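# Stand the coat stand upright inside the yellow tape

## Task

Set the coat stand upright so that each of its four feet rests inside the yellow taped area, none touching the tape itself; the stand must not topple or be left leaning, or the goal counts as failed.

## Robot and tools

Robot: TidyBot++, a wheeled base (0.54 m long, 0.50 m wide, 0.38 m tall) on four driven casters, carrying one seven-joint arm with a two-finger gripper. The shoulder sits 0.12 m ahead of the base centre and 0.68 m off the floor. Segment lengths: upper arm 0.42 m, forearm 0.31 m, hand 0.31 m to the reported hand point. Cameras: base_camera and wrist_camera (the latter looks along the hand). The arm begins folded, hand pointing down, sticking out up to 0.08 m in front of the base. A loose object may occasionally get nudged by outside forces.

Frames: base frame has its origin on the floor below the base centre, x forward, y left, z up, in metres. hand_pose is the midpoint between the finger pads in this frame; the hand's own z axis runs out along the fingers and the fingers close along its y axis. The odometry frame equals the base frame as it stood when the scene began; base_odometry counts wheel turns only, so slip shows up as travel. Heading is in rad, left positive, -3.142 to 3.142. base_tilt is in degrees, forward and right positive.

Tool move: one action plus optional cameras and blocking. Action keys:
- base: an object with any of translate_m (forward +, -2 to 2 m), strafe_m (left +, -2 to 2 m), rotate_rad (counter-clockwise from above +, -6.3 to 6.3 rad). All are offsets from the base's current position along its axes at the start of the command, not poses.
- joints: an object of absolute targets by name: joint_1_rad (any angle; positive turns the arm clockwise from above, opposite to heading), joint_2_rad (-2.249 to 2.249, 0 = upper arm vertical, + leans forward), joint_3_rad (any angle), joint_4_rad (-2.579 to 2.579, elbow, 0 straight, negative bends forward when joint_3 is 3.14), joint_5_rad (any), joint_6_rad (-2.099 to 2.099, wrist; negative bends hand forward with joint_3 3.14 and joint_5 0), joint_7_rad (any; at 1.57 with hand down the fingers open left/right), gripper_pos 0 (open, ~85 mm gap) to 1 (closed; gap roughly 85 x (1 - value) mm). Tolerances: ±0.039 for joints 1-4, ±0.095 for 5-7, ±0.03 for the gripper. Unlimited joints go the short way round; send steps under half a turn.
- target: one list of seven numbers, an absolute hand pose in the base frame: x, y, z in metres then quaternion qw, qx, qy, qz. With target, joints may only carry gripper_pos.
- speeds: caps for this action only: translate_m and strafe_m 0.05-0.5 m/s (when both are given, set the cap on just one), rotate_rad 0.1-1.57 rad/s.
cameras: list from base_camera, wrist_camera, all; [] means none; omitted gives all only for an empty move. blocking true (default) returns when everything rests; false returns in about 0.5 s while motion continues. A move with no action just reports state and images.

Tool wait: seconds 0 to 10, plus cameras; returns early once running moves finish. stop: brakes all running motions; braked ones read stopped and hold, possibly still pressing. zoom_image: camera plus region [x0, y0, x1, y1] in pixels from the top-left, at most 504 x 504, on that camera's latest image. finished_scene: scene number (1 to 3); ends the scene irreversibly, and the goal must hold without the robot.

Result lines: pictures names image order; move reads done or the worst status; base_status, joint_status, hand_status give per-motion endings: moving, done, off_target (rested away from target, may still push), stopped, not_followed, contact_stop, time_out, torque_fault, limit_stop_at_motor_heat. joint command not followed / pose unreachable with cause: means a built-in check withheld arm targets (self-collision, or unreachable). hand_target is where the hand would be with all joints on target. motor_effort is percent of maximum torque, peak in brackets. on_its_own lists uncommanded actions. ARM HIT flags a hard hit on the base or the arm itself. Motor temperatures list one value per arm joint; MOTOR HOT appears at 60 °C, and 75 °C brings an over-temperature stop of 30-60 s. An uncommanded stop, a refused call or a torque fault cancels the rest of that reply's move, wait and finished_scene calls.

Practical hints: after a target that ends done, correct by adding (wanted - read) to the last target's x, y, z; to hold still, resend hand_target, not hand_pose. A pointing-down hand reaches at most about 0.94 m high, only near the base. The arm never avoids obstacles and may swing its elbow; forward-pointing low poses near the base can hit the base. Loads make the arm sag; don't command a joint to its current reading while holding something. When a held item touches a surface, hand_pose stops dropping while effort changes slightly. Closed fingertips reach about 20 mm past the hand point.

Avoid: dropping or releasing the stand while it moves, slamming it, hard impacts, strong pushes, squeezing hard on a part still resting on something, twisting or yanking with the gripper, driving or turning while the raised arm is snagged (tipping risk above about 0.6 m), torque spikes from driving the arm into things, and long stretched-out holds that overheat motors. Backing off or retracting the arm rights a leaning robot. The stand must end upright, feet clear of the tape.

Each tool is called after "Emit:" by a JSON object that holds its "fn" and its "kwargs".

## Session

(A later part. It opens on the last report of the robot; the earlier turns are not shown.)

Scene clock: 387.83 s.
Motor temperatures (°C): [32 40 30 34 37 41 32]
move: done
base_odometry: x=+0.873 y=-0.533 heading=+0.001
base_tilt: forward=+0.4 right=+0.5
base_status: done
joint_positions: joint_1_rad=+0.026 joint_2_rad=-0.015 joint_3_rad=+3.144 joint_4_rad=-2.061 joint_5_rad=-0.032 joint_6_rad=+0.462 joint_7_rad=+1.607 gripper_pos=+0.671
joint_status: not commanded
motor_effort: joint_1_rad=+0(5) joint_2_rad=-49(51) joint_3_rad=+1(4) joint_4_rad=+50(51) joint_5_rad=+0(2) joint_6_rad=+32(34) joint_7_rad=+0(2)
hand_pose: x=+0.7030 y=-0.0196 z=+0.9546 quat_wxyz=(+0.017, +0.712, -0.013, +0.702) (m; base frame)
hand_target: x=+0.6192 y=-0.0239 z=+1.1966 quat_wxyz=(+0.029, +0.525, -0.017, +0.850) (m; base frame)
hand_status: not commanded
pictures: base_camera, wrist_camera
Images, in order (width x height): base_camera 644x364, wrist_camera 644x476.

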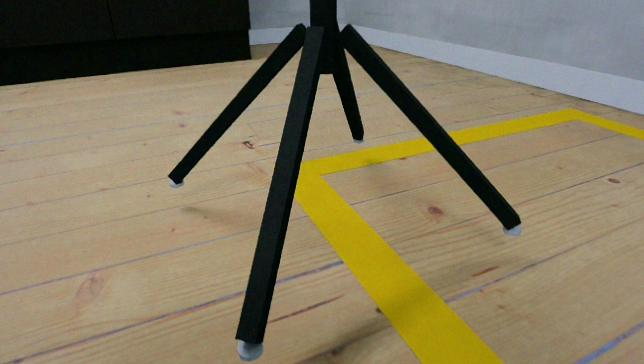

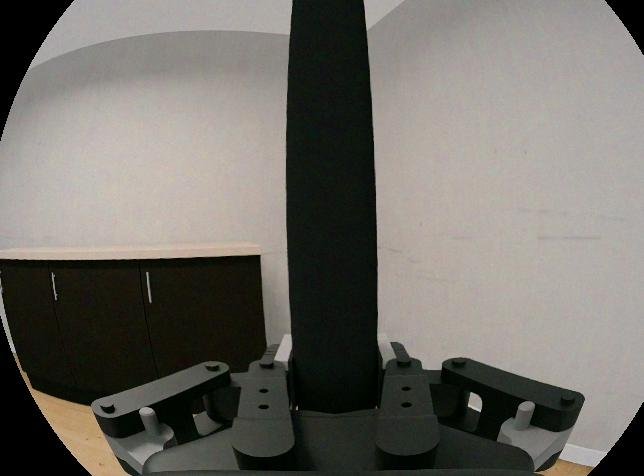

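Emit:
{"fn": "move", "kwargs": {"base": {"strafe_m": -0.505, "translate_m": -0.045}, "speeds": {"strafe_m": 0.2}, "cameras": ["all"]}}

Scene clock: 415.30 s.
move: done
base_odometry: x=+0.829 y=-1.038 heading=+0.001
base_tilt: forward=+0.3 right=+0.5
base_status: done
joint_positions: joint_1_rad=+0.028 joint_2_rad=-0.016 joint_3_rad=+3.144 joint_4_rad=-2.061 joint_5_rad=-0.033 joint_6_rad=+0.462 joint_7_rad=+1.609 gripper_pos=+0.671
joint_status: not commanded
motor_effort: joint_1_rad=-1(6) joint_2_rad=-50(51) joint_3_rad=+0(4) joint_4_rad=+50(51) joint_5_rad=+0(2) joint_6_rad=+34(34) joint_7_rad=+0(2)
hand_pose: x=+0.7030 y=-0.0208 z=+0.9548 quat_wxyz=(+0.019, +0.712, -0.013, +0.702) (m; base frame)
hand_target: x=+0.6192 y=-0.0239 z=+1.1966 quat_wxyz=(+0.029, +0.525, -0.017, +0.850) (m; base frame)
hand_status: not commanded
pictures: base_camera, wrist_camera
Images, in order (width x height): base_camera 644x364, wrist_camera 644x476.

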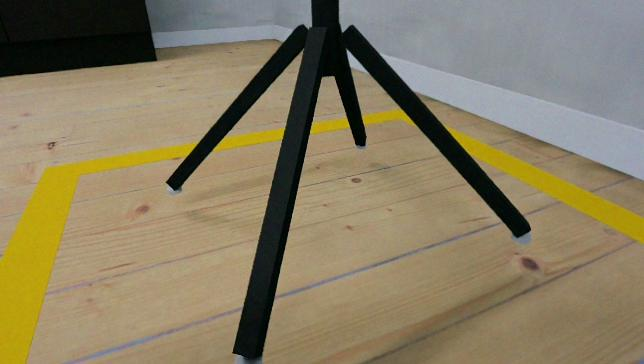

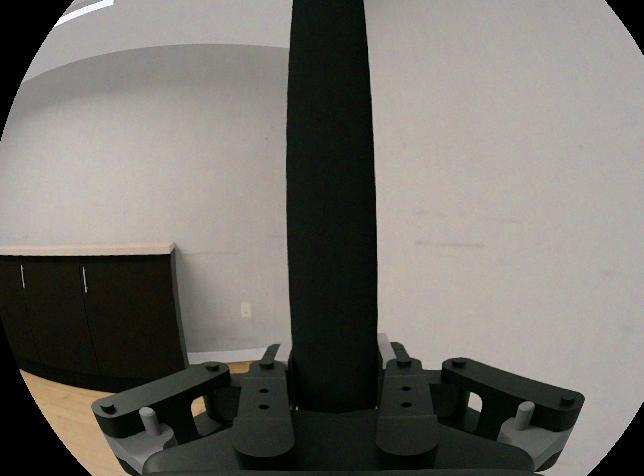

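Emit:
{"fn": "move", "kwargs": {"joints": {"joint_2_rad": -0.183, "joint_4_rad": -1.945, "joint_6_rad": 0.655}}}

Emit:
{"fn": "move", "kwargs": {"joints": {"joint_2_rad": -0.158, "joint_4_rad": -1.975, "joint_6_rad": 0.7}, "cameras": ["all"]}}

Scene clock: 444.10 s.
move: off_target
base_odometry: x=+0.829 y=-1.038 heading=+0.001
base_tilt: forward=+0.3 right=+0.5
base_status: not commanded
joint_positions: joint_1_rad=+0.028 joint_2_rad=-0.014 joint_3_rad=+3.144 joint_4_rad=-2.086 joint_5_rad=-0.033 joint_6_rad=+0.502 joint_7_rad=+1.609 gripper_pos=+0.671
joint_status: joint_2_rad off_target (ended at -0.014, target -0.183); joint_4_rad off_target (ended at -2.086, target -1.945); joint_6_rad off_target (ended at +0.502, target +0.655)
motor_effort: joint_1_rad=-1(2) joint_2_rad=-49(51) joint_3_rad=+0(1) joint_4_rad=+50(51) joint_5_rad=+1(2) joint_6_rad=+33(34) joint_7_rad=+0(1)
hand_pose: x=+0.6997 y=-0.0211 z=+0.9521 quat_wxyz=(+0.020, +0.707, -0.013, +0.707) (m; base frame)
hand_target: x=+0.6289 y=-0.0253 z=+1.1747 quat_wxyz=(+0.032, +0.526, -0.018, +0.850) (m; base frame)
hand_status: not commanded

Scene clock: 444.87 s.
move: off_target
base_odometry: x=+0.829 y=-1.038 heading=+0.001
base_tilt: forward=+0.4 right=+0.5
base_status: not commanded
joint_positions: joint_1_rad=+0.028 joint_2_rad=+0.002 joint_3_rad=+3.144 joint_4_rad=-2.109 joint_5_rad=-0.033 joint_6_rad=+0.543 joint_7_rad=+1.609 gripper_pos=+0.671
joint_status: joint_2_rad off_target (ended at +0.002, target -0.158); joint_4_rad off_target (ended at -2.109, target -1.975); joint_6_rad off_target (ended at +0.543, target +0.700)
motor_effort: joint_1_rad=-1(2) joint_2_rad=-49(51) joint_3_rad=+0(1) joint_4_rad=+49(51) joint_5_rad=+1(1) joint_6_rad=+33(34) joint_7_rad=+0(1)
hand_pose: x=+0.7004 y=-0.0215 z=+0.9419 quat_wxyz=(+0.020, +0.706, -0.013, +0.708) (m; base frame)
hand_target: x=+0.6368 y=-0.0262 z=+1.1568 quat_wxyz=(+0.033, +0.530, -0.018, +0.847) (m; base frame)
hand_status: not commanded
pictures: base_camera, wrist_camera
Images, in order (width x height): base_camera 644x364, wrist_camera 644x476.

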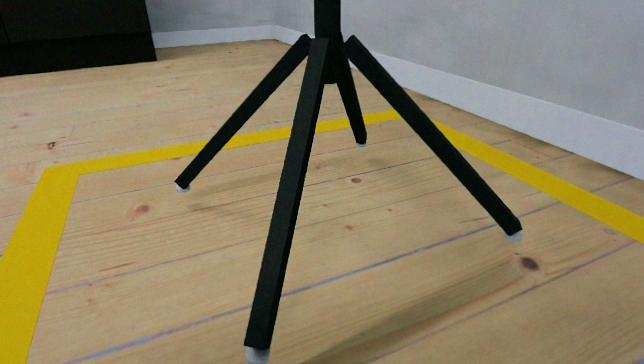

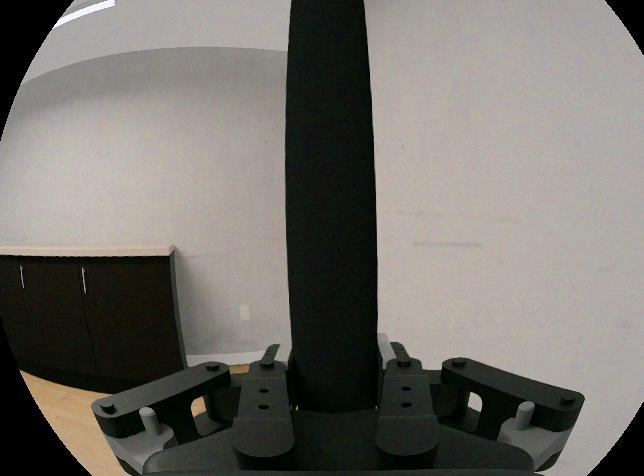

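Emit:
{"fn": "move", "kwargs": {"joints": {"joint_2_rad": -0.134, "joint_4_rad": -2.008, "joint_6_rad": 0.755}}}

Emit:
{"fn": "move", "kwargs": {"joints": {"joint_2_rad": -0.115, "joint_4_rad": -2.032, "joint_6_rad": 0.795}, "cameras": ["all"]}}

Scene clock: 452.03 s.
move: off_target
base_odometry: x=+0.829 y=-1.038 heading=+0.001
base_tilt: forward=+0.3 right=+0.5
base_status: not commanded
joint_positions: joint_1_rad=+0.028 joint_2_rad=+0.026 joint_3_rad=+3.144 joint_4_rad=-2.140 joint_5_rad=-0.033 joint_6_rad=+0.599 joint_7_rad=+1.609 gripper_pos=+0.671
joint_status: joint_2_rad off_target (ended at +0.026, target -0.134); joint_4_rad off_target (ended at -2.140, target -2.008); joint_6_rad off_target (ended at +0.599, target +0.755)
motor_effort: joint_1_rad=-1(2) joint_2_rad=-50(51) joint_3_rad=+0(1) joint_4_rad=+49(50) joint_5_rad=+0(1) joint_6_rad=+33(34) joint_7_rad=+0(1)
hand_pose: x=+0.7013 y=-0.0220 z=+0.9272 quat_wxyz=(+0.021, +0.706, -0.013, +0.708) (m; base frame)
hand_target: x=+0.6422 y=-0.0271 z=+1.1405 quat_wxyz=(+0.034, +0.531, -0.019, +0.846) (m; base frame)
hand_status: not commanded

Scene clock: 452.93 s.
move: off_target
base_odometry: x=+0.829 y=-1.038 heading=+0.001
base_tilt: forward=+0.4 right=+0.4
base_status: not commanded
joint_positions: joint_1_rad=+0.028 joint_2_rad=+0.045 joint_3_rad=+3.144 joint_4_rad=-2.164 joint_5_rad=-0.033 joint_6_rad=+0.636 joint_7_rad=+1.609 gripper_pos=+0.671
joint_status: joint_2_rad off_target (ended at +0.045, target -0.115); joint_4_rad off_target (ended at -2.164, target -2.032); joint_6_rad off_target (ended at +0.636, target +0.795)
motor_effort: joint_1_rad=-1(3) joint_2_rad=-50(52) joint_3_rad=+1(1) joint_4_rad=+47(49) joint_5_rad=+1(1) joint_6_rad=+33(35) joint_7_rad=+0(1)
hand_pose: x=+0.7013 y=-0.0223 z=+0.9144 quat_wxyz=(+0.022, +0.708, -0.013, +0.706) (m; base frame)
hand_target: x=+0.6462 y=-0.0278 z=+1.1278 quat_wxyz=(+0.036, +0.532, -0.019, +0.846) (m; base frame)
hand_status: not commanded
pictures: base_camera, wrist_camera
Images, in order (width x height): base_camera 644x364, wrist_camera 644x476.

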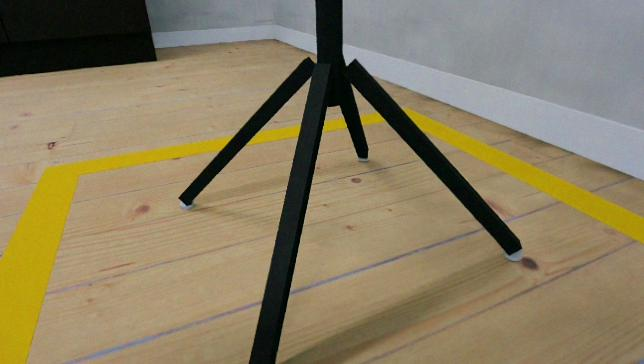

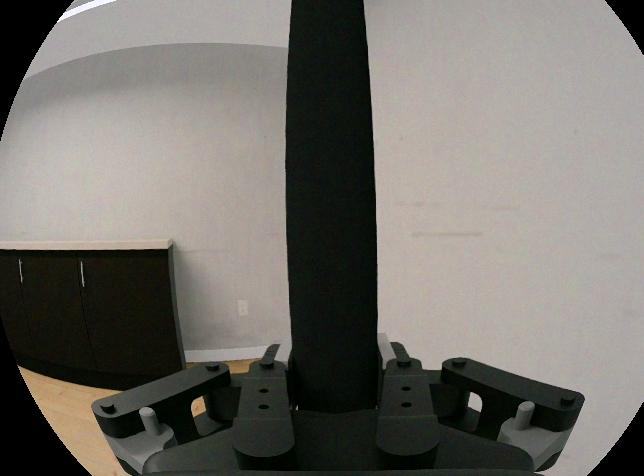

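Emit:
{"fn": "move", "kwargs": {"joints": {"joint_2_rad": -0.09, "joint_4_rad": -2.055, "joint_6_rad": 0.81}}}

Emit:
{"fn": "move", "kwargs": {"joints": {"joint_2_rad": -0.05, "joint_4_rad": -2.085, "joint_6_rad": 0.78}, "cameras": ["base_camera"]}}

Scene clock: 462.83 s.
move: off_target
base_odometry: x=+0.829 y=-1.038 heading=+0.001
base_tilt: forward=+0.4 right=+0.5
base_status: not commanded
joint_positions: joint_1_rad=+0.028 joint_2_rad=+0.054 joint_3_rad=+3.144 joint_4_rad=-2.170 joint_5_rad=-0.033 joint_6_rad=+0.660 joint_7_rad=+1.609 gripper_pos=+0.671
joint_status: joint_2_rad off_target (ended at +0.054, target -0.090); joint_4_rad off_target (ended at -2.170, target -2.055); joint_6_rad off_target (ended at +0.660, target +0.810)
motor_effort: joint_1_rad=-1(3) joint_2_rad=-48(50) joint_3_rad=-1(1) joint_4_rad=+45(47) joint_5_rad=+1(2) joint_6_rad=+31(33) joint_7_rad=-1(1)
hand_pose: x=+0.7021 y=-0.0225 z=+0.9132 quat_wxyz=(+0.022, +0.705, -0.013, +0.709) (m; base frame)
hand_target: x=+0.6555 y=-0.0283 z=+1.1055 quat_wxyz=(+0.036, +0.546, -0.019, +0.837) (m; base frame)
hand_status: not commanded

Scene clock: 463.50 s.
move: off_target
base_odometry: x=+0.829 y=-1.038 heading=+0.001
base_tilt: forward=+0.4 right=+0.5
base_status: not commanded
joint_positions: joint_1_rad=+0.028 joint_2_rad=+0.055 joint_3_rad=+3.144 joint_4_rad=-2.170 joint_5_rad=-0.033 joint_6_rad=+0.660 joint_7_rad=+1.609 gripper_pos=+0.671
joint_status: joint_2_rad off_target (ended at +0.055, target -0.050); joint_4_rad off_target (ended at -2.170, target -2.085); joint_6_rad off_target (ended at +0.660, target +0.780)
motor_effort: joint_1_rad=-3(4) joint_2_rad=-42(48) joint_3_rad=-2(2) joint_4_rad=+39(45) joint_5_rad=+2(2) joint_6_rad=+26(32) joint_7_rad=+0(1)
hand_pose: x=+0.7023 y=-0.0227 z=+0.9124 quat_wxyz=(+0.022, +0.705, -0.013, +0.709) (m; base frame)
hand_target: x=+0.6742 y=-0.0284 z=+1.0577 quat_wxyz=(+0.035, +0.587, -0.018, +0.808) (m; base frame)
hand_status: not commanded
pictures: base_camera
Images, in order (width x height): base_camera 644x364.

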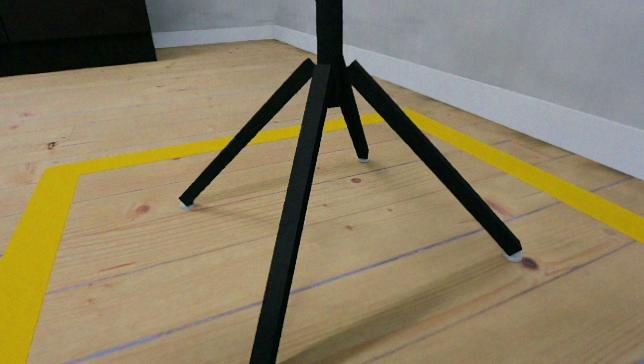

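Contact made, load decreasing. Continue unloading.

Emit:
{"fn": "move", "kwargs": {"joints": {"joint_2_rad": 0.0, "joint_4_rad": -2.125, "joint_6_rad": 0.73}}}

Emit:
{"fn": "move", "kwargs": {"joints": {"joint_2_rad": 0.045, "joint_4_rad": -2.16, "joint_6_rad": 0.685}, "cameras": ["all"]}}

Scene clock: 468.70 s.
move: off_target
base_odometry: x=+0.829 y=-1.038 heading=+0.001
base_tilt: forward=+0.4 right=+0.5
base_status: not commanded
joint_positions: joint_1_rad=+0.029 joint_2_rad=+0.058 joint_3_rad=+3.149 joint_4_rad=-2.171 joint_5_rad=-0.039 joint_6_rad=+0.660 joint_7_rad=+1.609 gripper_pos=+0.671
joint_status: joint_2_rad off_target (ended at +0.058, target +0.000); joint_4_rad off_target (ended at -2.171, target -2.125); the others done
motor_effort: joint_1_rad=-4(6) joint_2_rad=-33(41) joint_3_rad=-2(4) joint_4_rad=+32(40) joint_5_rad=+3(4) joint_6_rad=+19(27) joint_7_rad=+1(1)
hand_pose: x=+0.7026 y=-0.0275 z=+0.9101 quat_wxyz=(+0.024, +0.706, -0.019, +0.707) (m; base frame)
hand_target: x=+0.6920 y=-0.0283 z=+0.9913 quat_wxyz=(+0.034, +0.642, -0.017, +0.765) (m; base frame)
hand_status: not commanded

Scene clock: 469.40 s.
move: done
base_odometry: x=+0.829 y=-1.038 heading=+0.001
base_tilt: forward=+0.3 right=+0.5
base_status: not commanded
joint_positions: joint_1_rad=+0.029 joint_2_rad=+0.059 joint_3_rad=+3.149 joint_4_rad=-2.172 joint_5_rad=-0.039 joint_6_rad=+0.660 joint_7_rad=+1.609 gripper_pos=+0.671
joint_status: all done
motor_effort: joint_1_rad=-4(4) joint_2_rad=-27(33) joint_3_rad=-2(2) joint_4_rad=+25(32) joint_5_rad=+3(3) joint_6_rad=+13(19) joint_7_rad=+1(1)
hand_pose: x=+0.7027 y=-0.0276 z=+0.9092 quat_wxyz=(+0.024, +0.707, -0.019, +0.707) (m; base frame)
hand_target: x=+0.7013 y=-0.0279 z=+0.9314 quat_wxyz=(+0.032, +0.689, -0.016, +0.724) (m; base frame)
hand_status: not commanded
pictures: base_camera, wrist_camera
Images, in order (width x height): base_camera 644x364, wrist_camera 644x476.

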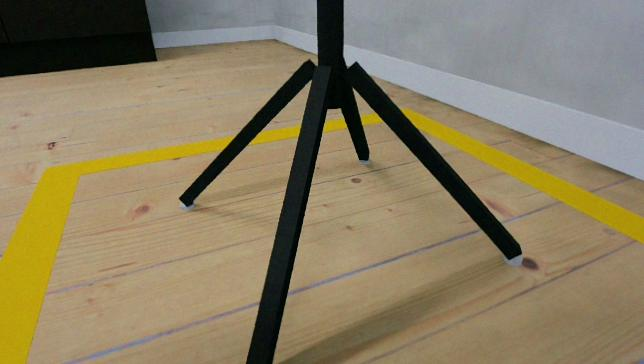

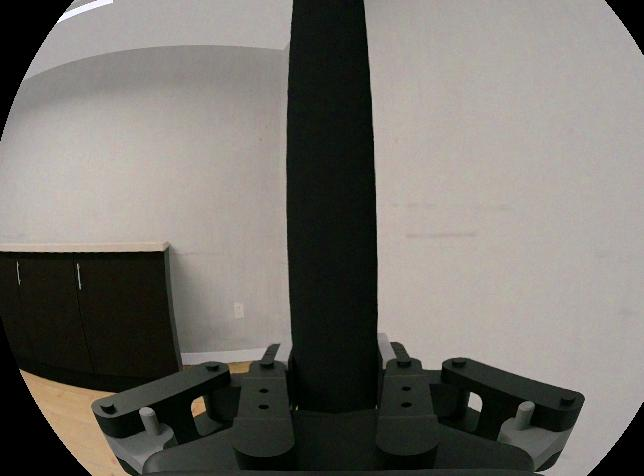

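Emit:
{"fn": "move", "kwargs": {"joints": {"joint_2_rad": 0.06, "joint_4_rad": -2.172, "joint_6_rad": 0.662}}}

Emit:
{"fn": "move", "kwargs": {"joints": {"gripper_pos": 0.0}, "cameras": ["all"]}}

Emit:
{"fn": "zoom_image", "kwargs": {"camera": "wrist_camera", "region": [200, 200, 460, 460]}}

Scene clock: 476.23 s.
move: done
base_odometry: x=+0.829 y=-1.038 heading=+0.001
base_tilt: forward=+0.3 right=+0.5
base_status: not commanded
joint_positions: joint_1_rad=+0.029 joint_2_rad=+0.059 joint_3_rad=+3.149 joint_4_rad=-2.172 joint_5_rad=-0.039 joint_6_rad=+0.660 joint_7_rad=+1.609 gripper_pos=+0.671
joint_status: all done
motor_effort: joint_1_rad=-5(5) joint_2_rad=-23(27) joint_3_rad=-1(2) joint_4_rad=+22(25) joint_5_rad=+2(3) joint_6_rad=+10(13) joint_7_rad=+1(1)
hand_pose: x=+0.7028 y=-0.0276 z=+0.9088 quat_wxyz=(+0.024, +0.707, -0.019, +0.706) (m; base frame)
hand_target: x=+0.7029 y=-0.0277 z=+0.9088 quat_wxyz=(+0.031, +0.707, -0.016, +0.706) (m; base frame)
hand_status: not commanded

Scene clock: 477.33 s.
move: done
base_odometry: x=+0.829 y=-1.038 heading=+0.001
base_tilt: forward=+0.4 right=+0.5
base_status: not commanded
joint_positions: joint_1_rad=+0.029 joint_2_rad=+0.059 joint_3_rad=+3.148 joint_4_rad=-2.172 joint_5_rad=-0.039 joint_6_rad=+0.660 joint_7_rad=+1.609 gripper_pos=+0.000
joint_status: all done
motor_effort: joint_1_rad=-2(3) joint_2_rad=-22(24) joint_3_rad=+0(2) joint_4_rad=+19(22) joint_5_rad=+0(2) joint_6_rad=+9(10) joint_7_rad=+0(1)
hand_pose: x=+0.7029 y=-0.0266 z=+0.9086 quat_wxyz=(+0.024, +0.707, -0.018, +0.706) (m; base frame)
hand_target: x=+0.7029 y=-0.0277 z=+0.9088 quat_wxyz=(+0.031, +0.707, -0.016, +0.706) (m; base frame)
hand_status: not commanded
pictures: base_camera, wrist_camera
Images, in order (width x height): base_camera 644x364, wrist_camera 644x476.

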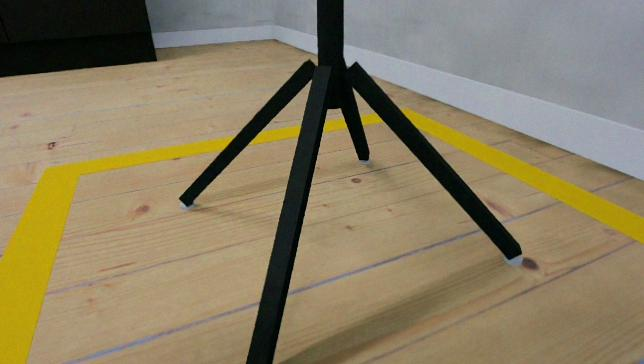

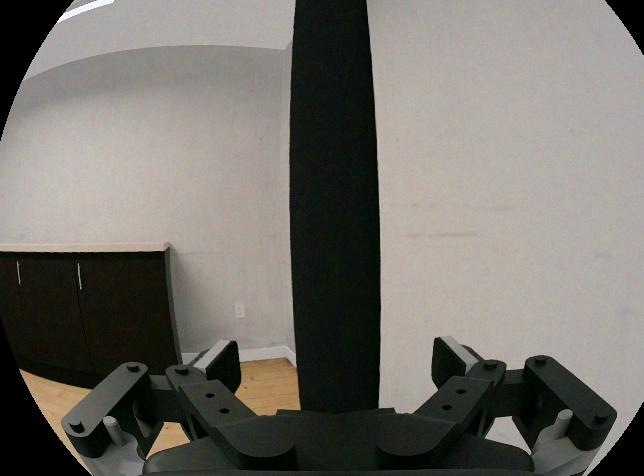

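Scaled by 1.938.

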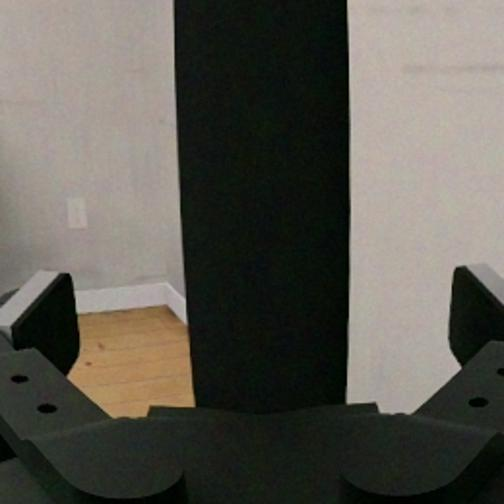

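Emit:
{"fn": "move", "kwargs": {"base": {"translate_m": -0.4}, "speeds": {"translate_m": 0.25}, "cameras": ["all"]}}

Scene clock: 483.40 s.
move: done
base_odometry: x=+0.429 y=-1.038 heading=+0.001
base_tilt: forward=+0.3 right=+0.5
base_status: done
joint_positions: joint_1_rad=+0.029 joint_2_rad=+0.061 joint_3_rad=+3.148 joint_4_rad=-2.172 joint_5_rad=-0.039 joint_6_rad=+0.660 joint_7_rad=+1.609 gripper_pos=+0.000
joint_status: not commanded
motor_effort: joint_1_rad=-1(2) joint_2_rad=-22(24) joint_3_rad=+0(1) joint_4_rad=+19(20) joint_5_rad=+0(1) joint_6_rad=+8(9) joint_7_rad=+0(1)
hand_pose: x=+0.7033 y=-0.0266 z=+0.9077 quat_wxyz=(+0.024, +0.708, -0.018, +0.706) (m; base frame)
hand_target: x=+0.7029 y=-0.0277 z=+0.9088 quat_wxyz=(+0.031, +0.707, -0.016, +0.706) (m; base frame)
hand_status: not commanded
pictures: base_camera, wrist_camera
Images, in order (width x height): base_camera 644x364, wrist_camera 644x476.

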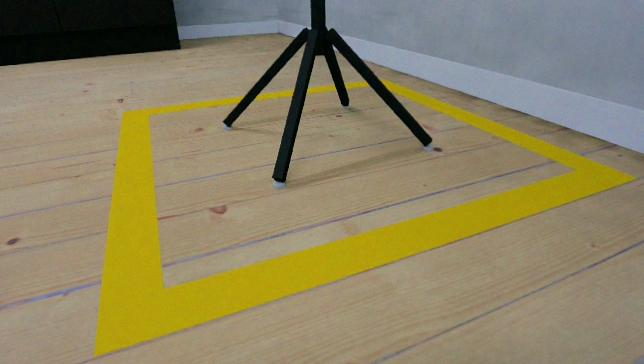

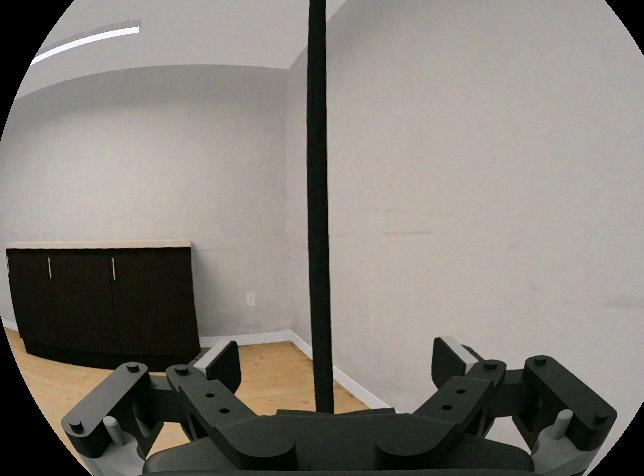

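Emit:
{"fn": "finished_scene", "kwargs": {"scene": 1}}

The scene is finished: the task was done.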